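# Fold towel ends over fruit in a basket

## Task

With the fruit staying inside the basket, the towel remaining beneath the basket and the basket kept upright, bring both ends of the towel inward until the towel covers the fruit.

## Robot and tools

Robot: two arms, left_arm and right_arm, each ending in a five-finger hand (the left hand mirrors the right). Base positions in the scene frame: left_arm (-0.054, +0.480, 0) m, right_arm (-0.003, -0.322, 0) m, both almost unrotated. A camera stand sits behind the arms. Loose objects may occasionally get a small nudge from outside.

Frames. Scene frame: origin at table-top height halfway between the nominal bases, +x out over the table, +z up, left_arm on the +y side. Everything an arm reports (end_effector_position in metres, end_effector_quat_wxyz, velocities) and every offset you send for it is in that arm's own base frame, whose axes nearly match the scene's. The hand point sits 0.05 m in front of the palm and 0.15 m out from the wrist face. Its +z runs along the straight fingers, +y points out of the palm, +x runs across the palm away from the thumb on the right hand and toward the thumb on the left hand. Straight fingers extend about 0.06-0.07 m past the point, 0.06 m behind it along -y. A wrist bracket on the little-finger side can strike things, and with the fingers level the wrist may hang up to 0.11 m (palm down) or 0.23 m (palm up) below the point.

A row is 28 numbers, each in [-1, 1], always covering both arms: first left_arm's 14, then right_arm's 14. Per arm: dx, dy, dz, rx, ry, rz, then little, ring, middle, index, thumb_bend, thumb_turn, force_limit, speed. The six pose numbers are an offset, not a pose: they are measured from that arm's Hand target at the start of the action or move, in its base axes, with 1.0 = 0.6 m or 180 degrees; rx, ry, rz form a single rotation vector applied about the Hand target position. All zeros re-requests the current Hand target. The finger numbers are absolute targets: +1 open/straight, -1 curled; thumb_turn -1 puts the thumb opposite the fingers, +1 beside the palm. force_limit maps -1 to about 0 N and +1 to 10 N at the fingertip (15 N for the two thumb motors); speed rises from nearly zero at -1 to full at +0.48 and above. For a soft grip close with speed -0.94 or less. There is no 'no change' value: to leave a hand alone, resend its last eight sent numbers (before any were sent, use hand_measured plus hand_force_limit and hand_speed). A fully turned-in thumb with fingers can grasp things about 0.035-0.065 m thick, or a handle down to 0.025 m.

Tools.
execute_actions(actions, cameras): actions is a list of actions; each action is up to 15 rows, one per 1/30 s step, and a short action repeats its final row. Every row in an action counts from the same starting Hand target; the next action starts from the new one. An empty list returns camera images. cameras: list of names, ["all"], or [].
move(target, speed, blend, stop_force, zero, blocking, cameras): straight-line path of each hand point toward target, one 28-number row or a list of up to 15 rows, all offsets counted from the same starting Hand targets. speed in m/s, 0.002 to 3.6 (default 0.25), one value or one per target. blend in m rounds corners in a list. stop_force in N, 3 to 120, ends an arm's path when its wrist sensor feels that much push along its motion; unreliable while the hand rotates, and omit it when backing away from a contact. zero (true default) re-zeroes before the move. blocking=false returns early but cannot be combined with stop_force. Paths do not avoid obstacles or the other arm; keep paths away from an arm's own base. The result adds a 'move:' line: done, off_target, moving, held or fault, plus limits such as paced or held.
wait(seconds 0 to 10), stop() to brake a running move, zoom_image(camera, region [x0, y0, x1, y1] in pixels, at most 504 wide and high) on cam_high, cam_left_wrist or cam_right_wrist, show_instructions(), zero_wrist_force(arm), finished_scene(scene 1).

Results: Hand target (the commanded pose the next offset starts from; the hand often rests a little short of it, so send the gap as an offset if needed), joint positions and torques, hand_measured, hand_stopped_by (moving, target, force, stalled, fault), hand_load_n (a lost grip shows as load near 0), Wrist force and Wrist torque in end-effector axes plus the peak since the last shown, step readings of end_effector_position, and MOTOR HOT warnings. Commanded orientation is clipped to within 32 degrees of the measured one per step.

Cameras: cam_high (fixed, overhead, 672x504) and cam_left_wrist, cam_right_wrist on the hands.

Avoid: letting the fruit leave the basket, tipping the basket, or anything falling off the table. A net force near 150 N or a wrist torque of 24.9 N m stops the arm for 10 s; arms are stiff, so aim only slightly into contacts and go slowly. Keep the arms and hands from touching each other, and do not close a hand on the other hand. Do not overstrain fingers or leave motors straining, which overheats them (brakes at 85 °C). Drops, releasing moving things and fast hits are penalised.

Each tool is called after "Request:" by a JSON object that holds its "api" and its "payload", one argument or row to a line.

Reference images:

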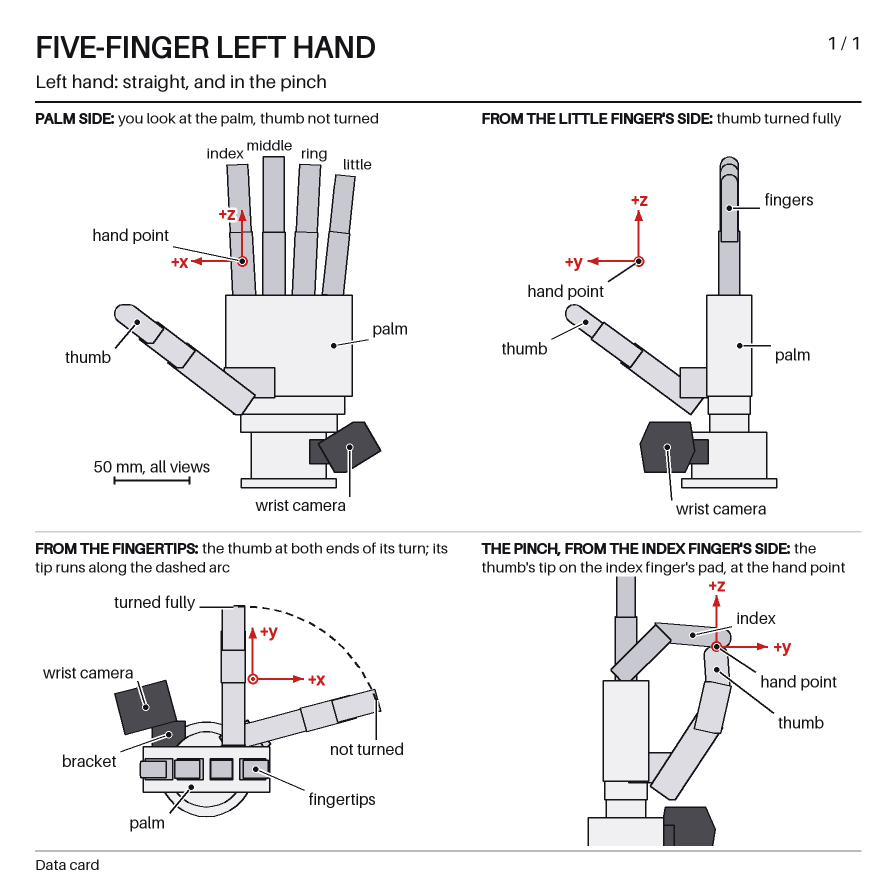

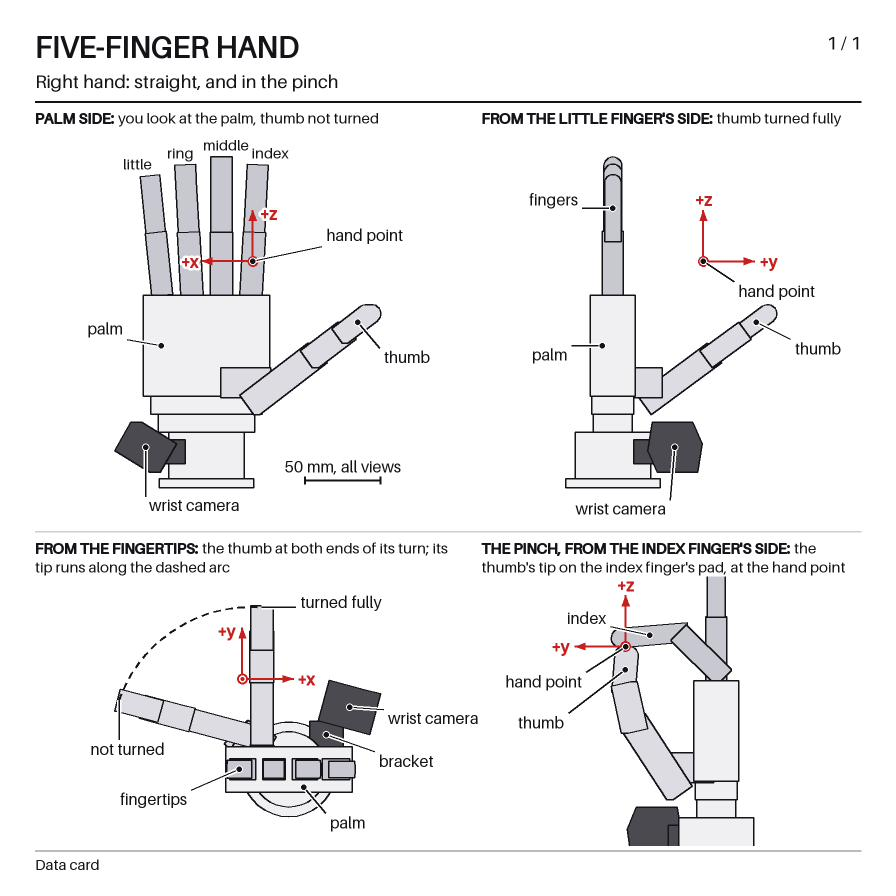

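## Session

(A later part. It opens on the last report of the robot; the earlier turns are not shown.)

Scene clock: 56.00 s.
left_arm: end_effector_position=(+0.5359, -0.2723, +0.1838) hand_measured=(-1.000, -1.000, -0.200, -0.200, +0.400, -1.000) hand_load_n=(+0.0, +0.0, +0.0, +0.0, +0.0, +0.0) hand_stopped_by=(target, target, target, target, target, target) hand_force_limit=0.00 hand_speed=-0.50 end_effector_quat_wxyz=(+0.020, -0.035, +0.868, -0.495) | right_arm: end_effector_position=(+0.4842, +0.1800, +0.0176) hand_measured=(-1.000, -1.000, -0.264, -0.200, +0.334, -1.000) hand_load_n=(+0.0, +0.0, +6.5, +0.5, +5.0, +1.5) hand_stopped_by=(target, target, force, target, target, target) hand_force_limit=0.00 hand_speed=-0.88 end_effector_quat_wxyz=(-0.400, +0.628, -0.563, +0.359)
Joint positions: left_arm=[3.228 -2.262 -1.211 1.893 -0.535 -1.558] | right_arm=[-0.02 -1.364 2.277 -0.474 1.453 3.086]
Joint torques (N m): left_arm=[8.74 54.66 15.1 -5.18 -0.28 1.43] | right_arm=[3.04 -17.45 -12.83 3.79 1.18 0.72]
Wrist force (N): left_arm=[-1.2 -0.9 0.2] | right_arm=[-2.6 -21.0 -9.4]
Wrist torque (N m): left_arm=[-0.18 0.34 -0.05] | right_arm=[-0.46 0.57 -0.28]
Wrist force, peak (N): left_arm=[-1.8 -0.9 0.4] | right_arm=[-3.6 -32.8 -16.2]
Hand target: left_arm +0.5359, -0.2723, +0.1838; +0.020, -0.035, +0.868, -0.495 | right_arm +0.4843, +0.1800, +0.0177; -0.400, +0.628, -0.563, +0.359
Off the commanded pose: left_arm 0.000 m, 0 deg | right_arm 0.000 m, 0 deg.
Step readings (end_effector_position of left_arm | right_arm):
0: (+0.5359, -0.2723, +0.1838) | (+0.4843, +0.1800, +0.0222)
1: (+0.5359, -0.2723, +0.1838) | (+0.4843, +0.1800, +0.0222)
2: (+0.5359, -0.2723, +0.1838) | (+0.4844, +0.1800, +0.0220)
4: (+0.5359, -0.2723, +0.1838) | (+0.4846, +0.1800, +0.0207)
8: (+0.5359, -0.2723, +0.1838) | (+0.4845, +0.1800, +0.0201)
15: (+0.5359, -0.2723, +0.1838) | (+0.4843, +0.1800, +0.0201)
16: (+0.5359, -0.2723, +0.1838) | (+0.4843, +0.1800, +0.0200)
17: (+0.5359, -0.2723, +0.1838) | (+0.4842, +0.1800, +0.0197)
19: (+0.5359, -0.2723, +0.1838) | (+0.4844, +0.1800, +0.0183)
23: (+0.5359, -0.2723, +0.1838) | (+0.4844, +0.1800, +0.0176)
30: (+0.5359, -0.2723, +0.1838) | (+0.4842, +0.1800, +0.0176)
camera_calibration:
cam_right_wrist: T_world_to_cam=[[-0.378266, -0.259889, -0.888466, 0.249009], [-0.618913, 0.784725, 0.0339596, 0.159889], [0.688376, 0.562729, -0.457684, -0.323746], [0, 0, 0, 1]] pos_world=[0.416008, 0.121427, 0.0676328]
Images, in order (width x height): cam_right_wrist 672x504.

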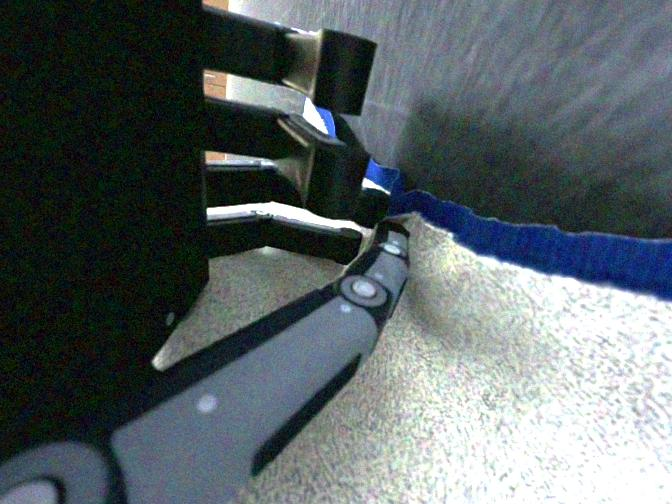

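Request:
{"api": "zoom_image", "payload": {
  "camera": "cam_right_wrist",
  "region": [280, 100, 500, 330]
}}

Scaled by 2.191 from the camera's 672x504 image, which has a finer 960x720 frame.

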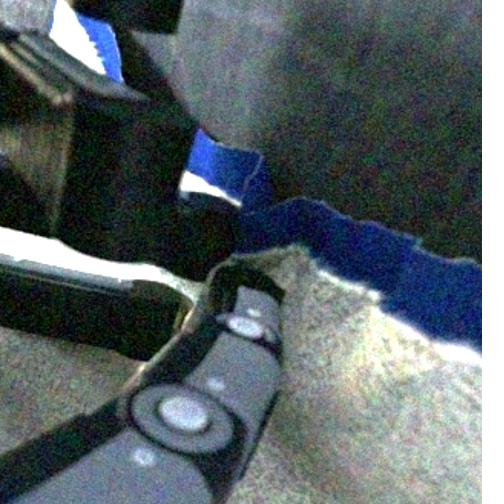

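Request:
{"api": "execute_actions", "payload": {
  "actions": [
    [[0,0,0,0,0,0,-1,-1,-0.2,-0.2,0.4,-1,0,-0.5,0,0,0,0,0,0,-1,-1,-0.4,-0.32,0.27,-1,0.4,-0.85]],
    [[0,0,0,0,0,0,-1,-1,-0.2,-0.2,0.4,-1,0,-0.5,0,0,0,0,0,0,-1,-1,-0.48,-0.42,0.2,-1,0.4,-0.85]]
  ],
  "cameras": ["cam_right_wrist"]
}}

Request:
{"api": "zoom_image", "payload": {
  "camera": "cam_right_wrist",
  "region": [280, 100, 500, 330]
}}

Scene clock: 57.83 s.
left_arm: end_effector_position=(+0.5359, -0.2723, +0.1838) hand_measured=(-1.000, -1.000, -0.200, -0.200, +0.400, -1.000) hand_load_n=(+0.0, +0.0, +0.0, +0.0, +0.5, +0.0) hand_stopped_by=(target, target, target, target, target, target) hand_force_limit=0.00 hand_speed=-0.50 end_effector_quat_wxyz=(+0.020, -0.035, +0.868, -0.495) | right_arm: end_effector_position=(+0.4843, +0.1800, +0.0177) hand_measured=(-1.000, -1.000, -0.274, -0.356, +0.308, -1.000) hand_load_n=(+0.0, +0.0, +9.5, +7.5, +13.0, +2.0) hand_stopped_by=(target, target, force, force, force, target) hand_force_limit=0.40 hand_speed=-0.85 end_effector_quat_wxyz=(-0.400, +0.628, -0.563, +0.359)
Joint positions: left_arm=[3.228 -2.262 -1.211 1.893 -0.535 -1.558] | right_arm=[-0.02 -1.364 2.277 -0.474 1.453 3.086]
Joint torques (N m): left_arm=[8.4 53.12 16.25 -5.22 -0.19 1.48] | right_arm=[-1 -18.32 -16.29 0.39 0.79 0.7]
Wrist force (N): left_arm=[-1.3 -0.8 0.1] | right_arm=[-3.2 -17.9 -5.1]
Wrist torque (N m): left_arm=[-0.15 0.36 -0.06] | right_arm=[-0.33 0.52 -0.20]
Wrist force, peak (N): left_arm=[-1.8 -0.6 0.3] | right_arm=[-2.8 -21.1 -9.4]
Hand target: left_arm +0.5359, -0.2723, +0.1838; +0.020, -0.035, +0.868, -0.495 | right_arm +0.4843, +0.1800, +0.0177; -0.400, +0.628, -0.563, +0.359
Off the commanded pose: left_arm 0.000 m, 0 deg | right_arm 0.000 m, 0 deg.
Step readings (end_effector_position of left_arm | right_arm):
0: (+0.5359, -0.2723, +0.1838) | (+0.4843, +0.1800, +0.0177)
1: (+0.5359, -0.2723, +0.1838) | (+0.4843, +0.1800, +0.0177)
2: (+0.5359, -0.2723, +0.1838) | (+0.4843, +0.1800, +0.0177)
4: (+0.5359, -0.2723, +0.1838) | (+0.4843, +0.1800, +0.0177)
8: (+0.5359, -0.2723, +0.1838) | (+0.4843, +0.1800, +0.0177)
15: (+0.5359, -0.2723, +0.1838) | (+0.4843, +0.1800, +0.0177)
16: (+0.5359, -0.2723, +0.1838) | (+0.4843, +0.1800, +0.0177)
17: (+0.5359, -0.2723, +0.1838) | (+0.4843, +0.1800, +0.0177)
19: (+0.5359, -0.2723, +0.1838) | (+0.4843, +0.1800, +0.0177)
23: (+0.5359, -0.2723, +0.1838) | (+0.4843, +0.1800, +0.0177)
30: (+0.5359, -0.2723, +0.1838) | (+0.4843, +0.1800, +0.0177)
camera_calibration:
cam_right_wrist: T_world_to_cam=[[-0.378124, -0.259888, -0.888527, 0.249044], [-0.618907, 0.784734, 0.033854, 0.15989], [0.688459, 0.562717, -0.457573, -0.323741], [0, 0, 0, 1]] pos_world=[0.416009, 0.121427, 0.0677342]
Images, in order (width x height): cam_right_wrist 672x504.

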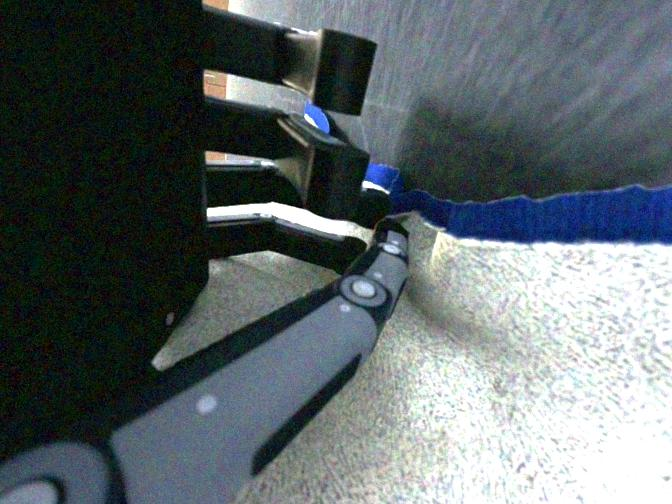

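Scaled by 2.191 from the camera's 672x504 image, which has a finer 960x720 frame.

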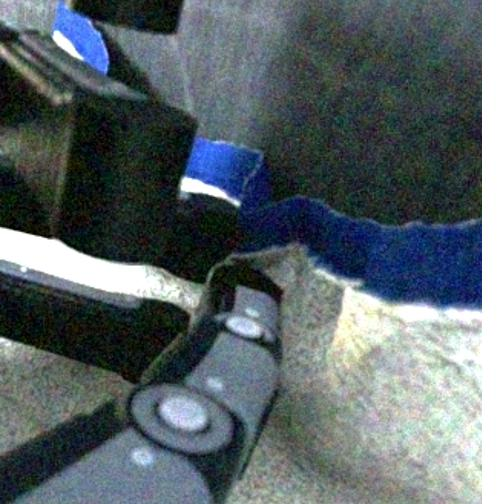

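Request:
{"api": "move", "payload": {
  "target": [0,0,0,0,0,0,-1,-1,-0.2,-0.2,0.4,-1,0,-0.5,0,0,0.07,0,0,0,-1,-1,-0.48,-0.42,0.2,-1,0.4,-0.85],
  "speed": 0.06,
  "cameras": ["cam_right_wrist", "cam_high"]
}}

Request:
{"api": "zoom_image", "payload": {
  "camera": "cam_high",
  "region": [230, 120, 400, 265]
}}

Scene clock: 59.30 s.
left_arm: end_effector_position=(+0.5359, -0.2723, +0.1838) hand_measured=(-1.000, -1.000, -0.200, -0.200, +0.400, -1.000) hand_load_n=(+0.0, +0.0, +0.0, +0.0, +0.0, +0.0) hand_stopped_by=(target, target, target, target, target, target) hand_force_limit=0.00 hand_speed=-0.50 end_effector_quat_wxyz=(+0.020, -0.035, +0.868, -0.495) | right_arm: end_effector_position=(+0.4844, +0.1800, +0.0598) hand_measured=(-1.000, -1.000, -0.274, -0.356, +0.308, -1.000) hand_load_n=(+0.0, -0.5, +7.5, +3.5, +12.5, +1.5) hand_stopped_by=(target, target, force, force, force, target) hand_force_limit=0.40 hand_speed=-0.85 end_effector_quat_wxyz=(-0.400, +0.628, -0.563, +0.359)
Joint positions: left_arm=[3.228 -2.262 -1.211 1.893 -0.535 -1.558] | right_arm=[-0.02 -1.459 2.235 -0.337 1.453 3.086]
Joint torques (N m): left_arm=[8.21 52.55 17.87 -5.27 -0.1 1.51] | right_arm=[5.41 -17.69 -2.56 -1.21 1.07 -0.25]
Wrist force (N): left_arm=[-1.2 -1.0 0.4] | right_arm=[-3.3 0.8 1.2]
Wrist torque (N m): left_arm=[-0.20 0.34 -0.04] | right_arm=[-0.05 0.42 0.09]
Wrist force, peak (N): left_arm=[-1.6 -1.1 0.4] | right_arm=[-3.1 -18.1 -5.0]
Hand target: left_arm +0.5359, -0.2723, +0.1838; +0.020, -0.035, +0.868, -0.495 | right_arm +0.4843, +0.1800, +0.0597; -0.400, +0.628, -0.563, +0.359
Off the commanded pose: left_arm 0.000 m, 0 deg | right_arm 0.000 m, 0 deg.
move: done
camera_calibration:
cam_right_wrist: T_world_to_cam=[[-0.377866, -0.259907, -0.888631, 0.286398], [-0.618938, 0.784718, 0.0336718, 0.158562], [0.688573, 0.562731, -0.457384, -0.304616], [0, 0, 0, 1]] pos_world=[0.41611, 0.121427, 0.109837]
Images, in order (width x height): cam_high 672x504, cam_right_wrist 672x504.

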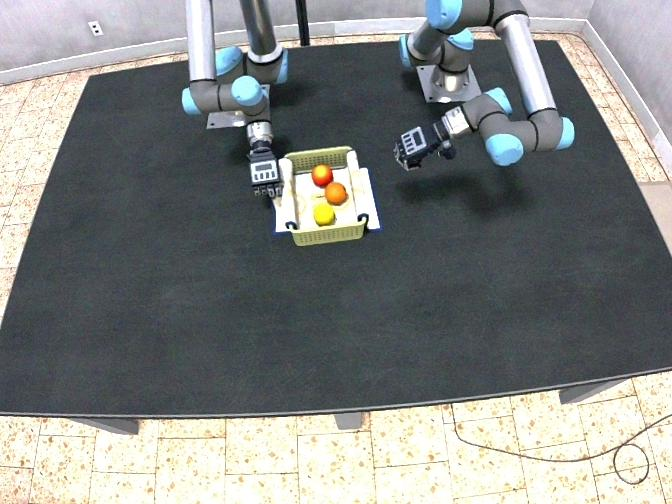

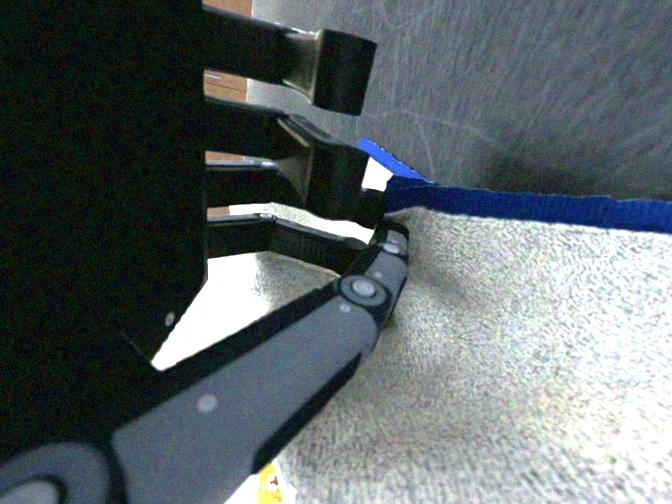

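Scaled by 2.965 from the camera's 672x504 image, which has a finer 960x720 frame.

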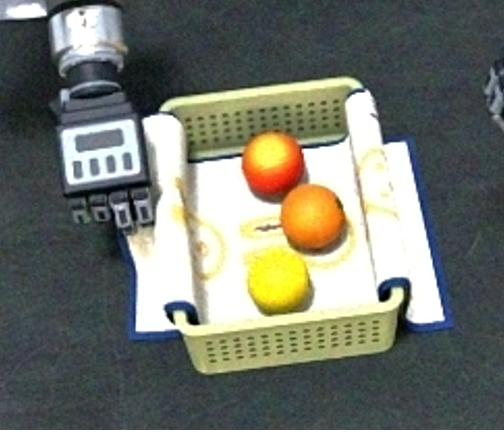

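Request:
{"api": "move", "payload": {
  "target": [
    [0,0,0,0,0,0,-1,-1,-0.2,-0.2,0.4,-1,0,-0.5,0,0,0.2333,0,0,0,-1,-1,-0.48,-0.42,0.2,-1,0.4,-0.85],
    [0,0,0,0,0,0,-1,-1,-0.2,-0.2,0.4,-1,0,-0.5,-0.0133,0.1333,0.275,0,0,0,-1,-1,-0.48,-0.42,0.2,-1,0.4,-0.85]
  ],
  "speed": 0.12,
  "blend": [0.03, 0],
  "cameras": ["all"]
}}

Request:
{"api": "zoom_image", "payload": {
  "camera": "cam_high",
  "region": [230, 120, 400, 265]
}}

Scene clock: 63.03 s.
left_arm: end_effector_position=(+0.5359, -0.2723, +0.1838) hand_measured=(-1.000, -1.000, -0.200, -0.200, +0.400, -1.000) hand_load_n=(+0.0, +0.0, +0.0, +0.0, +0.0, +0.0) hand_stopped_by=(target, target, target, target, target, target) hand_force_limit=0.00 hand_speed=-0.50 end_effector_quat_wxyz=(+0.020, -0.035, +0.868, -0.495) | right_arm: end_effector_position=(+0.4763, +0.2599, +0.2247) hand_measured=(-1.000, -1.000, -0.274, -0.358, +0.308, -1.000) hand_load_n=(+0.0, +0.0, +7.5, +0.0, +7.0, +2.0) hand_stopped_by=(target, target, force, force, force, target) hand_force_limit=0.40 hand_speed=-0.85 end_effector_quat_wxyz=(-0.400, +0.628, -0.563, +0.359)
Joint positions: left_arm=[3.228 -2.262 -1.211 1.893 -0.535 -1.558] | right_arm=[0.245 -1.599 1.889 0.149 1.694 3.199]
Joint torques (N m): left_arm=[8.51 49.62 19.94 -5.26 0.13 1.48] | right_arm=[8.39 -21.7 -15.72 -2.34 1.54 -0.54]
Wrist force (N): left_arm=[-1.3 -0.9 0.3] | right_arm=[-3.0 0.6 1.2]
Wrist torque (N m): left_arm=[-0.18 0.35 -0.06] | right_arm=[-0.07 0.37 0.08]
Wrist force, peak (N): left_arm=[-1.5 -1.3 0.2] | right_arm=[-4.4 0.4 0.9]
Hand target: left_arm +0.5359, -0.2723, +0.1838; +0.020, -0.035, +0.868, -0.495 | right_arm +0.4763, +0.2599, +0.2247; -0.400, +0.628, -0.563, +0.359
Off the commanded pose: left_arm 0.000 m, 0 deg | right_arm 0.000 m, 0 deg.
move: done
camera_calibration:
cam_left_wrist: T_world_to_cam=[[-0.272698, -0.533333, 0.800744, -0.141159], [-0.870336, 0.491485, 0.030954, 0.599974], [-0.410062, -0.688475, -0.598206, 0.259599], [0, 0, 0, 1]] pos_world=[0.590137, -0.191436, 0.249755]
cam_right_wrist: T_world_to_cam=[[-0.378178, -0.259963, -0.888482, 0.450771], [-0.619011, 0.784651, 0.0338962, 0.0853387], [0.688336, 0.562799, -0.457658, -0.268489], [0, 0, 0, 1]] pos_world=[0.408108, 0.201328, 0.274733]

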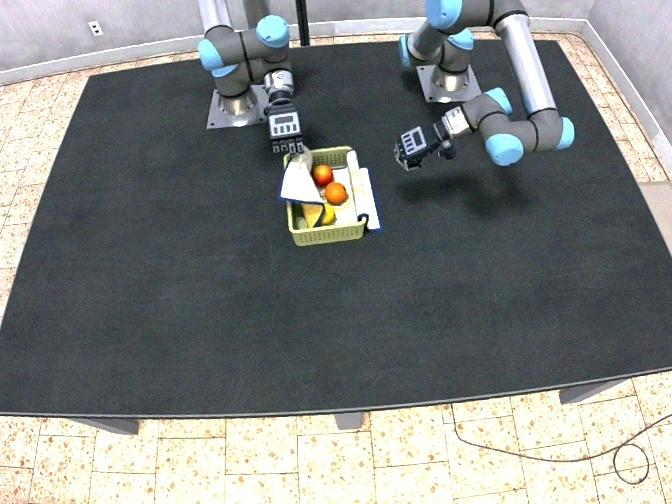

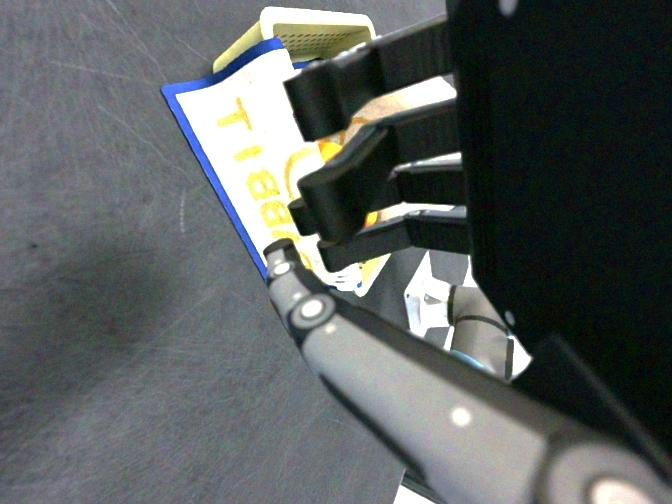

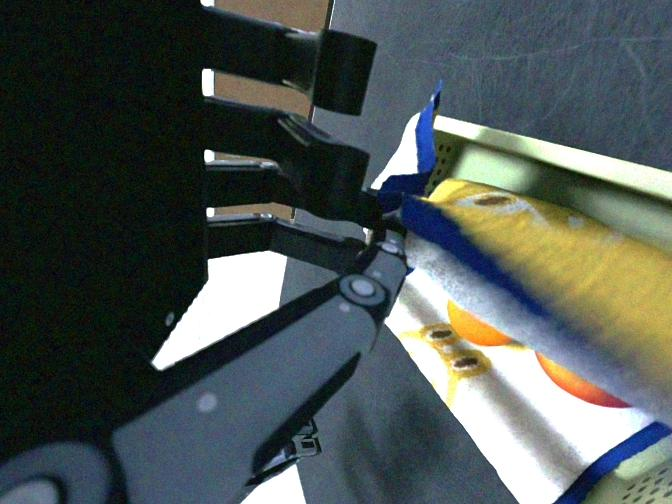

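Scaled by 2.965 from the camera's 672x504 image, which has a finer 960x720 frame.

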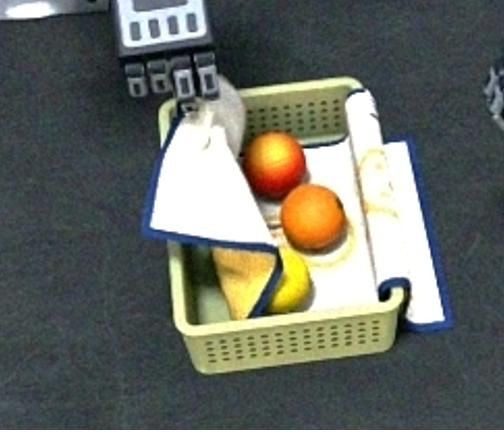

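Request:
{"api": "move", "payload": {
  "target": [0,0,0,0,0,0,-1,-1,-0.2,-0.2,0.4,-1,0,-0.5,-0.01,0.15,-0.05,0,0,0,-1,-1,-0.48,-0.42,0.2,-1,0.4,-0.85],
  "speed": 0.12,
  "cameras": ["all"]
}}

Request:
{"api": "zoom_image", "payload": {
  "camera": "cam_high",
  "region": [250, 120, 400, 255]
}}

Scene clock: 65.27 s.
left_arm: end_effector_position=(+0.5359, -0.2723, +0.1838) hand_measured=(-1.000, -1.000, -0.200, -0.200, +0.400, -1.000) hand_load_n=(+0.0, +0.0, +0.0, +0.0, +0.0, +0.0) hand_stopped_by=(target, target, target, target, target, target) hand_force_limit=0.00 hand_speed=-0.50 end_effector_quat_wxyz=(+0.020, -0.035, +0.868, -0.495) | right_arm: end_effector_position=(+0.4704, +0.3499, +0.1948) hand_measured=(-1.000, -1.000, -0.274, -0.358, +0.308, -1.000) hand_load_n=(+0.0, +0.0, +7.5, +0.0, +7.0, +2.0) hand_stopped_by=(target, target, force, force, force, target) hand_force_limit=0.40 hand_speed=-0.85 end_effector_quat_wxyz=(-0.400, +0.628, -0.563, +0.359)
Joint positions: left_arm=[3.228 -2.262 -1.211 1.893 -0.535 -1.558] | right_arm=[0.491 -1.43 1.793 0.102 1.915 3.309]
Joint torques (N m): left_arm=[9.3 47.3 21.89 -5.26 0.27 1.37] | right_arm=[7.67 -20.93 -10.16 1.78 0.82 -1.13]
Wrist force (N): left_arm=[-1.4 -1.2 0.2] | right_arm=[-3.1 0.6 0.8]
Wrist torque (N m): left_arm=[-0.23 0.37 -0.05] | right_arm=[-0.06 0.37 0.06]
Wrist force, peak (N): left_arm=[-1.6 -1.1 0.4] | right_arm=[-4.2 1.0 1.1]
Hand target: left_arm +0.5359, -0.2723, +0.1838; +0.020, -0.035, +0.868, -0.495 | right_arm +0.4703, +0.3499, +0.1947; -0.400, +0.628, -0.563, +0.359
Off the commanded pose: left_arm 0.000 m, 0 deg | right_arm 0.000 m, 0 deg.
move: done
camera_calibration:
cam_left_wrist: T_world_to_cam=[[-0.272698, -0.533333, 0.800744, -0.141159], [-0.870336, 0.491485, 0.030954, 0.599974], [-0.410062, -0.688475, -0.598206, 0.259599], [0, 0, 0, 1]] pos_world=[0.590137, -0.191436, 0.249755]
cam_right_wrist: T_world_to_cam=[[-0.378045, -0.259823, -0.88858, 0.445265], [-0.618964, 0.784688, 0.0338921, 0.0119912], [0.688452, 0.562811, -0.457468, -0.328791], [0, 0, 0, 1]] pos_world=[0.402109, 0.291328, 0.244835]

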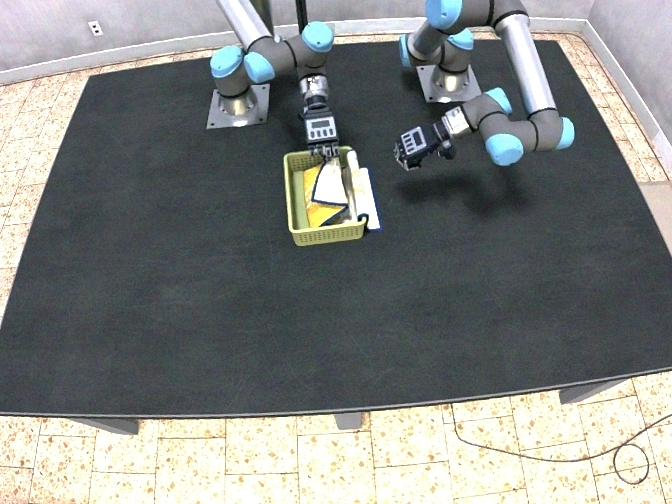

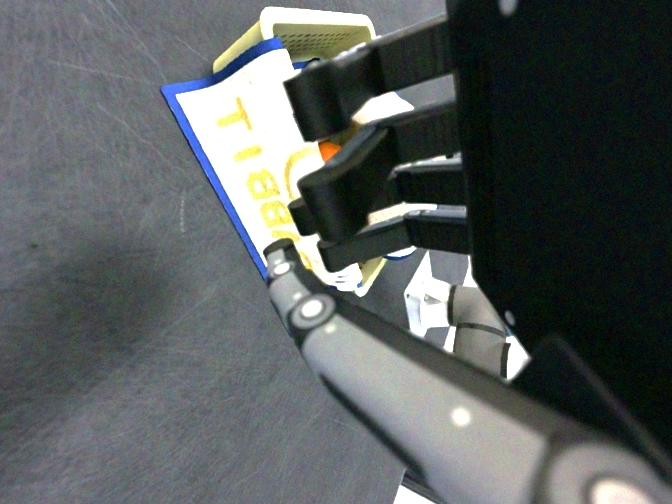

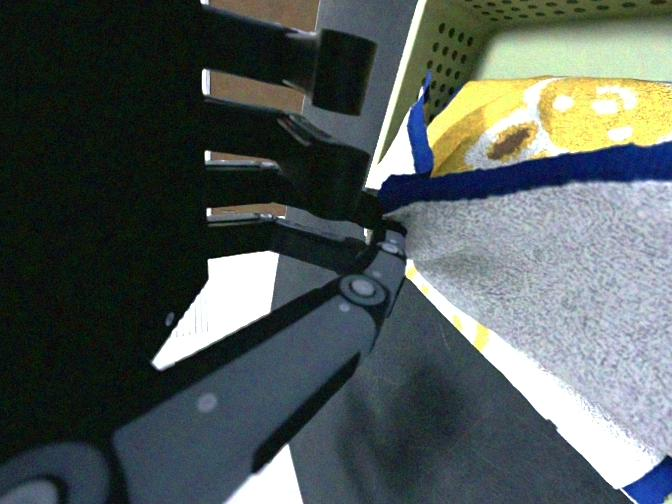

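Scaled by 3.360 from the camera's 672x504 image, which has a finer 960x720 frame.

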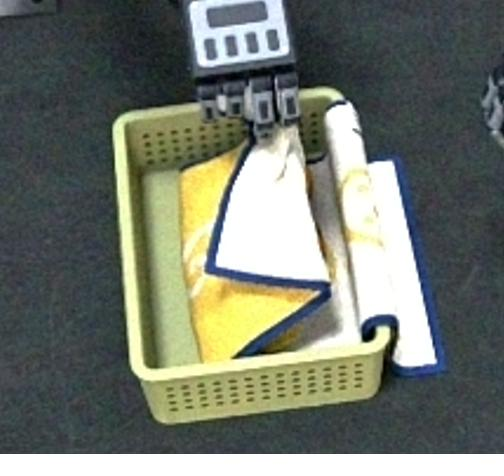

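Request:
{"api": "move", "payload": {
  "target": [
    [0,0,0,0,0,0,-1,-1,-0.2,-0.2,0.4,-1,0,-0.5,0,0.05,0,0,0,0,-1,-1,-0.48,-0.42,0.2,-1,0.4,-0.85],
    [0,0,0,0,0,0,-1,-1,-0.2,-0.2,0.4,-1,0,-0.5,0.005,0.06,-0.125,0,0,0,-1,-1,-0.48,-0.42,0.2,-1,0.4,-0.85]
  ],
  "speed": 0.1,
  "blend": [0.02, 0],
  "cameras": ["cam_high", "cam_right_wrist"]
}}

Request:
{"api": "zoom_image", "payload": {
  "camera": "cam_high",
  "region": [250, 120, 400, 255]
}}

Scene clock: 68.03 s.
left_arm: end_effector_position=(+0.5359, -0.2723, +0.1838) hand_measured=(-1.000, -1.000, -0.200, -0.200, +0.400, -1.000) hand_load_n=(+0.0, +0.0, +0.0, +0.0, +0.0, +0.0) hand_stopped_by=(target, target, target, target, target, target) hand_force_limit=0.00 hand_speed=-0.50 end_effector_quat_wxyz=(+0.020, -0.035, +0.868, -0.495) | right_arm: end_effector_position=(+0.4732, +0.3859, +0.1197) hand_measured=(-1.000, -1.000, -0.274, -0.358, +0.308, -1.000) hand_load_n=(+0.0, +0.0, +7.5, +0.0, +7.0, +2.0) hand_stopped_by=(target, target, force, force, force, target) hand_force_limit=0.40 hand_speed=-0.85 end_effector_quat_wxyz=(-0.400, +0.628, -0.563, +0.359)
Joint positions: left_arm=[3.228 -2.262 -1.211 1.893 -0.535 -1.558] | right_arm=[0.566 -1.281 1.82 -0.061 1.982 3.345]
Joint torques (N m): left_arm=[8.69 45.71 24.26 -5.34 0.3 1.28] | right_arm=[-2.14 -27.64 -28.58 -0.29 -0.18 -0.17]
Wrist force (N): left_arm=[-1.6 -1.0 0.4] | right_arm=[-3.4 0.3 0.9]
Wrist torque (N m): left_arm=[-0.20 0.40 -0.07] | right_arm=[-0.10 0.43 -0.08]
Wrist force, peak (N): left_arm=[-1.7 -1.0 0.4] | right_arm=[-3.5 0.4 1.1]
Hand target: left_arm +0.5359, -0.2723, +0.1838; +0.020, -0.035, +0.868, -0.495 | right_arm +0.4733, +0.3859, +0.1197; -0.400, +0.628, -0.563, +0.359
Off the commanded pose: left_arm 0.000 m, 0 deg | right_arm 0.000 m, 0 deg.
move: done; blend cut to 0.015 m at target 1
camera_calibration:
cam_right_wrist: T_world_to_cam=[[-0.37829, -0.260024, -0.888417, 0.389142], [-0.618891, 0.784747, 0.0338437, -0.0120352], [0.688382, 0.562636, -0.457789, -0.385321], [0, 0, 0, 1]] pos_world=[0.405008, 0.327426, 0.169732]
Images, in order (width x height): cam_high 672x504, cam_right_wrist 672x504.

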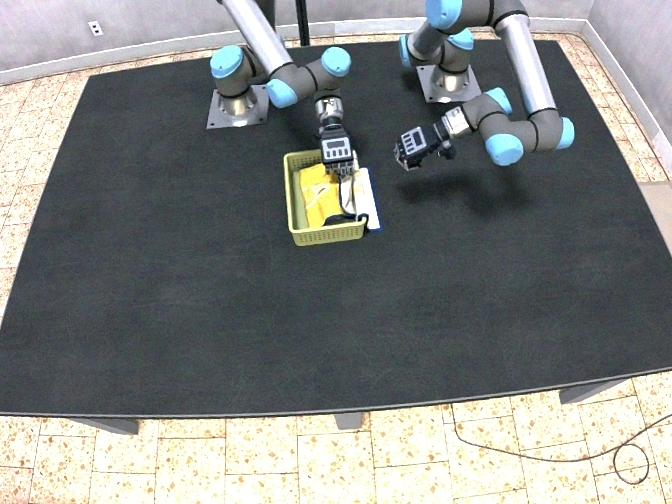

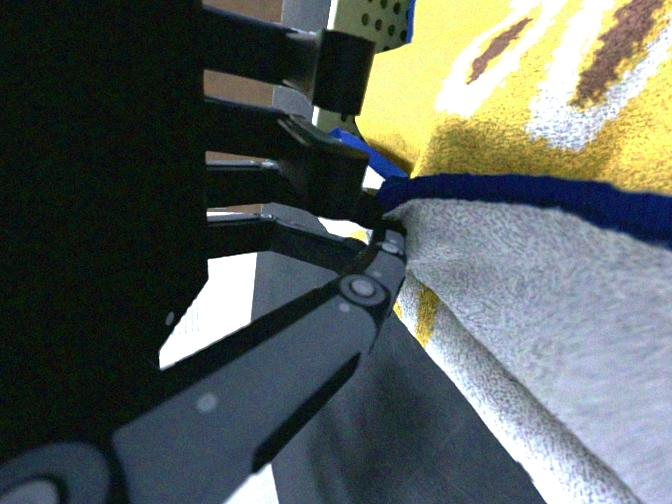

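Scaled by 3.360 from the camera's 672x504 image, which has a finer 960x720 frame.

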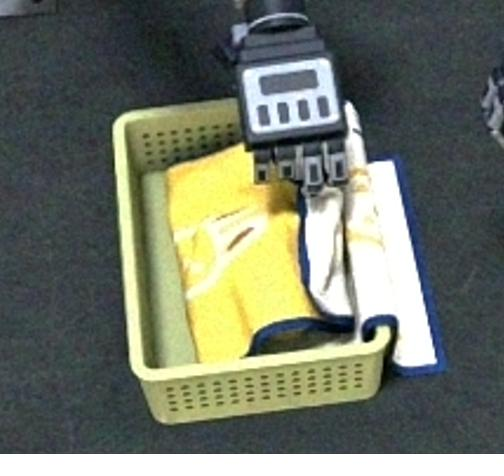

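Request:
{"api": "move", "payload": {
  "target": [
    [0,0,0,0,0,0,-1,-1,-0.2,-0.2,0.4,-1,0,-0.5,0,0,-0.012,0,0,0,-1,-1,0.2,0.2,0.8,-1,0,-0.5],
    [0,0,0,0,0,0,-1,-1,-0.2,-0.2,0.4,-1,0,-0.5,0,0,-0.012,0,0,0,-1,-1,0.2,0.2,0.8,-1,0,-0.5]
  ],
  "speed": 0.05,
  "cameras": ["cam_high", "cam_right_wrist"]
}}

Scene clock: 71.30 s.
left_arm: end_effector_position=(+0.5359, -0.2723, +0.1838) hand_measured=(-1.000, -1.000, -0.200, -0.200, +0.400, -1.000) hand_load_n=(+0.0, +0.0, +0.0, +0.0, +0.0, +0.0) hand_stopped_by=(target, target, target, target, target, target) hand_force_limit=0.00 hand_speed=-0.50 end_effector_quat_wxyz=(+0.020, -0.035, +0.868, -0.495) | right_arm: end_effector_position=(+0.4733, +0.3859, +0.1124) hand_measured=(-1.000, -1.000, +0.200, +0.200, +0.800, -1.000) hand_load_n=(+0.0, +0.0, +0.0, +0.0, -0.5, +0.0) hand_stopped_by=(target, target, target, target, target, target) hand_force_limit=0.00 hand_speed=-0.50 end_effector_quat_wxyz=(-0.400, +0.628, -0.563, +0.359)
Joint positions: left_arm=[3.228 -2.262 -1.211 1.893 -0.535 -1.558] | right_arm=[0.566 -1.272 1.829 -0.079 1.982 3.345]
Joint torques (N m): left_arm=[8.89 43.76 24.96 -5.18 0.62 1.24] | right_arm=[-7.69 -35.43 -28.59 1.92 -1.01 -0.5]
Wrist force (N): left_arm=[-1.3 -0.9 0.3] | right_arm=[-3.3 0.0 1.1]
Wrist torque (N m): left_arm=[-0.18 0.36 -0.06] | right_arm=[-0.13 0.39 -0.07]
Wrist force, peak (N): left_arm=[-1.5 -1.2 0.5] | right_arm=[-3.4 0.4 1.1]
Hand target: left_arm +0.5359, -0.2723, +0.1838; +0.020, -0.035, +0.868, -0.495 | right_arm +0.4733, +0.3859, +0.1125; -0.400, +0.628, -0.563, +0.359
Off the commanded pose: left_arm 0.000 m, 0 deg | right_arm 0.000 m, 0 deg.
move: done
camera_calibration:
cam_right_wrist: T_world_to_cam=[[-0.37829, -0.260024, -0.888417, 0.382631], [-0.618891, 0.784747, 0.0338437, -0.0117097], [0.688382, 0.562636, -0.457789, -0.388607], [0, 0, 0, 1]] pos_world=[0.405008, 0.327326, 0.162432]
Images, in order (width x height): cam_high 672x504, cam_right_wrist 672x504.

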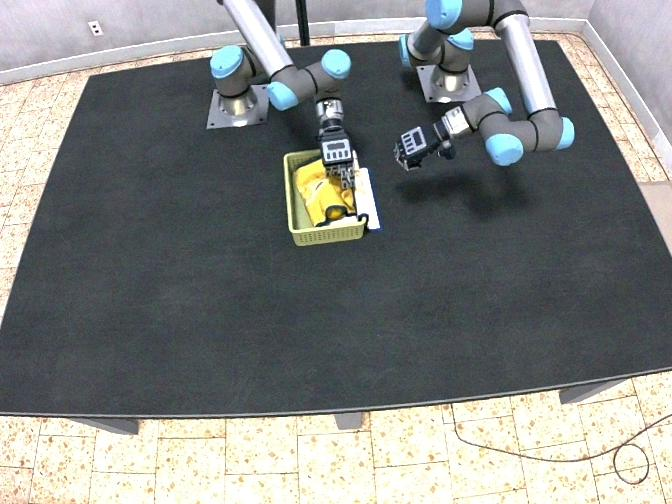

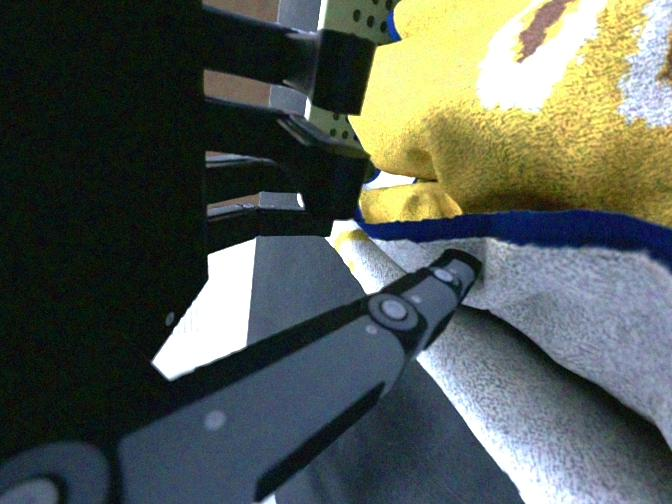

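Request:
{"api": "move", "payload": {
  "target": [
    [0,0,0,0,0,0,-1,-1,-0.1,0,0.45,-1,0,-0.5,0,0,0.2,0,0,0,-1,-1,0.2,0.2,0.8,-1,0,-0.5],
    [0.0073,-0.0675,-0.1397,-0.0245,-0.0231,0.4306,-1,-1,-0.1,0,0.45,-1,0,-0.5,-0.117,-0.4617,0.23,0,0,0,-1,-1,0.2,0.2,0.8,-1,0,-0.5]
  ],
  "speed": [0.15, 0.4],
  "blend": [0.03, 0],
  "cameras": ["all"]
}}

Request:
{"api": "zoom_image", "payload": {
  "camera": "cam_high",
  "region": [250, 120, 400, 255]
}}

Scene clock: 77.13 s.
left_arm: end_effector_position=(+0.5403, -0.3128, +0.0999) hand_measured=(-1.000, -1.000, -0.100, +0.000, +0.450, -1.000) hand_load_n=(+0.0, +0.0, +0.0, +0.0, +0.0, +0.0) hand_stopped_by=(target, target, target, target, target, target) hand_force_limit=0.00 hand_speed=-0.50 end_effector_quat_wxyz=(+0.353, -0.554, +0.636, -0.404) | right_arm: end_effector_position=(+0.4031, +0.1089, +0.2504) hand_measured=(-1.000, -1.000, +0.200, +0.200, +0.800, -1.000) hand_load_n=(+0.0, +0.0, +0.0, +0.0, +0.0, +0.0) hand_stopped_by=(target, target, target, target, target, target) hand_force_limit=0.00 hand_speed=-0.50 end_effector_quat_wxyz=(-0.400, +0.628, -0.563, +0.359)
Joint positions: left_arm=[2.821 -1.869 -1.863 3.288 -1.738 -3.219] | right_arm=[-0.406 -1.994 2.126 0.36 1.108 2.906]
Joint torques (N m): left_arm=[-5.15 45.42 8.39 0.75 -2.21 -1.35] | right_arm=[-10.18 -1.63 -31.49 -0.58 -1.62 -0.39]
Wrist force (N): left_arm=[-1.6 -0.8 0.3] | right_arm=[-3.2 0.3 1.2]
Wrist torque (N m): left_arm=[-0.15 0.43 -0.13] | right_arm=[-0.12 0.39 -0.08]
Wrist force, peak (N): left_arm=[-1.6 -1.3 0.0] | right_arm=[-4.3 0.2 1.2]
Hand target: left_arm +0.5403, -0.3128, +0.1000; +0.353, -0.554, +0.636, -0.405 | right_arm +0.4031, +0.1089, +0.2505; -0.400, +0.628, -0.563, +0.359
Off the commanded pose: left_arm 0.000 m, 0 deg | right_arm 0.000 m, 0 deg.
move: done; blend cut to 0 m at target 1
camera_calibration:
cam_left_wrist: T_world_to_cam=[[0.382403, -0.370013, 0.846675, -0.401804], [-0.667542, -0.744194, -0.0237301, 0.135724], [0.638871, -0.556117, -0.531581, -0.348626], [0, 0, 0, 1]] pos_world=[0.46698, -0.241545, 0.158095]
cam_right_wrist: T_world_to_cam=[[-0.378148, -0.259857, -0.888526, 0.406781], [-0.618892, 0.784745, 0.0338891, 0.157515], [0.68846, 0.562717, -0.457573, -0.121431], [0, 0, 0, 1]] pos_world=[0.334909, 0.0504271, 0.300534]

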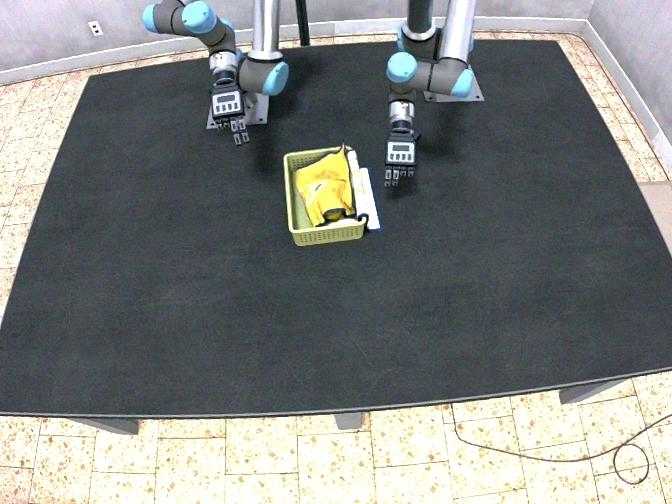

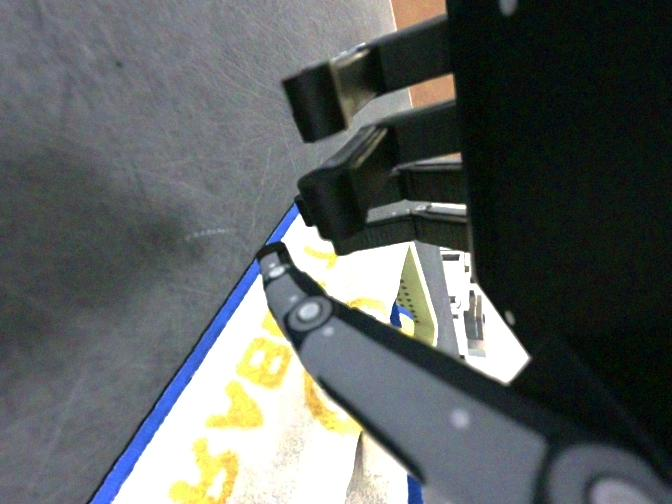

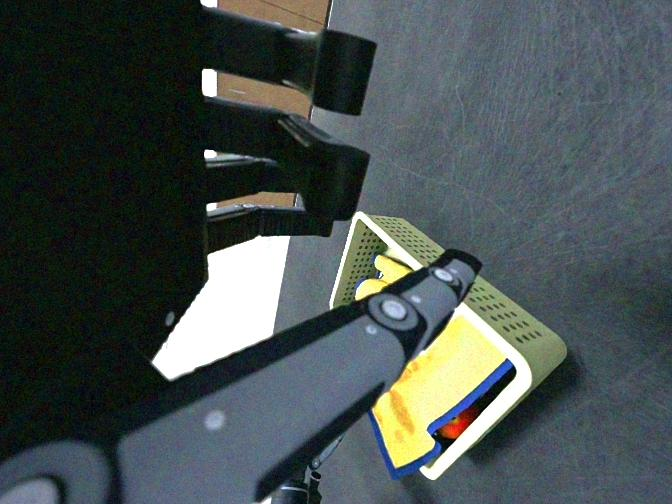

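Scaled by 3.360 from the camera's 672x504 image, which has a finer 960x720 frame.

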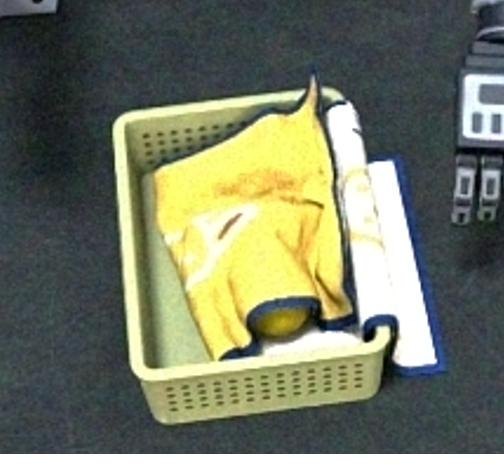

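Request:
{"api": "zoom_image", "payload": {
  "camera": "cam_left_wrist",
  "region": [80, 180, 460, 504]
}}

Scaled by 1.326 from the camera's 672x504 image, which has a finer 960x720 frame.

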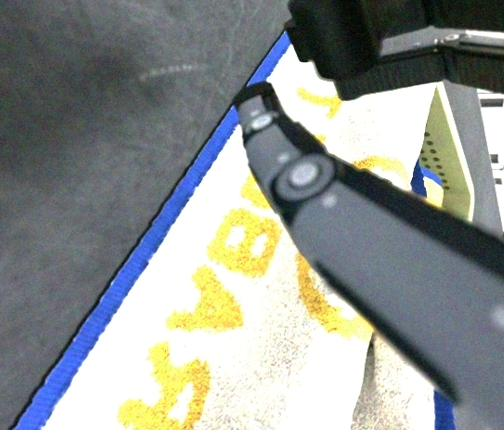

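Request:
{"api": "move", "payload": {
  "target": [0.0083,-0.087,-0.0917,0,0,0,-1,-1,-0.1,0,0.45,-1,0,-0.5,0,0,0,0,0,0,-1,-1,0.2,0.2,0.8,-1,0,-0.5],
  "speed": 0.12,
  "stop_force": 8
}}

Request:
{"api": "move", "payload": {
  "target": [0,0,-0.065,0,0,0,-1,-1,-0.1,0,0.45,-1,0,-0.5,0,0,0,0,0,0,-1,-1,0.2,0.2,0.8,-1,0,-0.5],
  "speed": 0.01,
  "stop_force": 3,
  "cameras": ["cam_left_wrist", "cam_high"]
}}

Scene clock: 80.93 s.
left_arm: end_effector_position=(+0.5452, -0.3651, +0.0450) hand_measured=(-1.000, -1.000, -0.100, +0.000, +0.450, -1.000) hand_load_n=(+0.0, +0.0, +0.0, +0.0, +0.0, +0.0) hand_stopped_by=(target, target, target, target, target, target) hand_force_limit=0.00 hand_speed=-0.50 end_effector_quat_wxyz=(+0.353, -0.554, +0.636, -0.405) | right_arm: end_effector_position=(+0.4031, +0.1089, +0.2505) hand_measured=(-1.000, -1.000, +0.200, +0.200, +0.800, -1.000) hand_load_n=(+0.0, +0.0, +0.0, +0.0, +0.0, +0.0) hand_stopped_by=(target, target, target, target, target, target) hand_force_limit=0.00 hand_speed=-0.50 end_effector_quat_wxyz=(-0.400, +0.628, -0.563, +0.359)
Joint positions: left_arm=[2.712 -2.027 -1.803 3.376 -1.836 -3.268] | right_arm=[-0.406 -1.994 2.126 0.36 1.108 2.906]
Joint torques (N m): left_arm=[13.31 30.93 7.68 -1.64 -1.67 0.91] | right_arm=[-0.85 -1.99 -31.26 1.03 1.04 -0.13]
Wrist force (N): left_arm=[-1.0 -1.0 0.0] | right_arm=[-3.1 0.1 1.2]
Wrist torque (N m): left_arm=[-0.18 0.32 -0.10] | right_arm=[-0.14 0.36 -0.07]
Wrist force, peak (N): left_arm=[-2.2 -1.3 0.0] | right_arm=[-3.5 0.3 1.1]
Hand target: left_arm +0.5453, -0.3650, +0.0449; +0.353, -0.554, +0.636, -0.405 | right_arm +0.4031, +0.1089, +0.2505; -0.400, +0.628, -0.563, +0.359
Off the commanded pose: left_arm 0.000 m, 0 deg | right_arm 0.000 m, 0 deg.
move: done

Scene clock: 84.17 s.
left_arm: end_effector_position=(+0.5453, -0.3650, +0.0236) hand_measured=(-1.000, -1.000, -0.100, +0.000, +0.450, -1.000) hand_load_n=(+0.5, +0.0, +0.0, +0.0, -1.0, +0.0) hand_stopped_by=(target, target, target, target, target, target) hand_force_limit=0.00 hand_speed=-0.50 end_effector_quat_wxyz=(+0.353, -0.554, +0.636, -0.405) | right_arm: end_effector_position=(+0.4031, +0.1089, +0.2505) hand_measured=(-1.000, -1.000, +0.200, +0.200, +0.800, -1.000) hand_load_n=(+0.0, +0.0, +0.0, +0.0, +0.0, +0.0) hand_stopped_by=(target, target, target, target, target, target) hand_force_limit=0.00 hand_speed=-0.50 end_effector_quat_wxyz=(-0.400, +0.628, -0.563, +0.359)
Joint positions: left_arm=[2.712 -2.06 -1.819 3.426 -1.836 -3.268] | right_arm=[-0.406 -1.994 2.126 0.36 1.108 2.906]
Joint torques (N m): left_arm=[12.34 51.13 24.97 -2.58 -1.91 -0.2] | right_arm=[7.81 2.42 -30.68 -0.26 1.07 1.21]
Wrist force (N): left_arm=[-1.0 -3.5 -1.1] | right_arm=[-3.2 0.2 1.2]
Wrist torque (N m): left_arm=[-0.30 0.30 -0.05] | right_arm=[-0.13 0.38 -0.07]
Wrist force, peak (N): left_arm=[-1.3 -5.5 -1.9] | right_arm=[-3.5 0.4 1.2]
Hand target: left_arm +0.5453, -0.3650, +0.0237; +0.353, -0.554, +0.636, -0.405 (not the last commanded pose) | right_arm +0.4031, +0.1089, +0.2505; -0.400, +0.628, -0.563, +0.359
Off the commanded pose: left_arm 0.018 m, 0 deg | right_arm 0.000 m, 0 deg.
move: contact (left_arm)
camera_calibration:
cam_left_wrist: T_world_to_cam=[[0.38219, -0.369939, 0.846803, -0.35828], [-0.667574, -0.744163, -0.0238002, 0.0983679], [0.638964, -0.556208, -0.531374, -0.421433], [0, 0, 0, 1]] pos_world=[0.47188, -0.293745, 0.0817951]
Images, in order (width x height): cam_high 672x504, cam_left_wrist 672x504.

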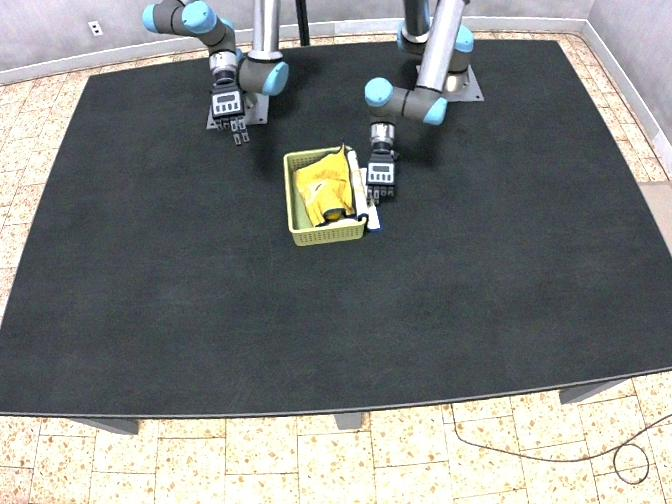

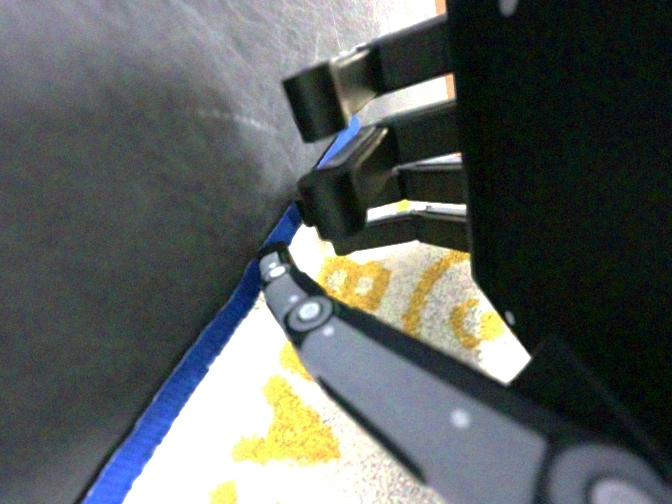

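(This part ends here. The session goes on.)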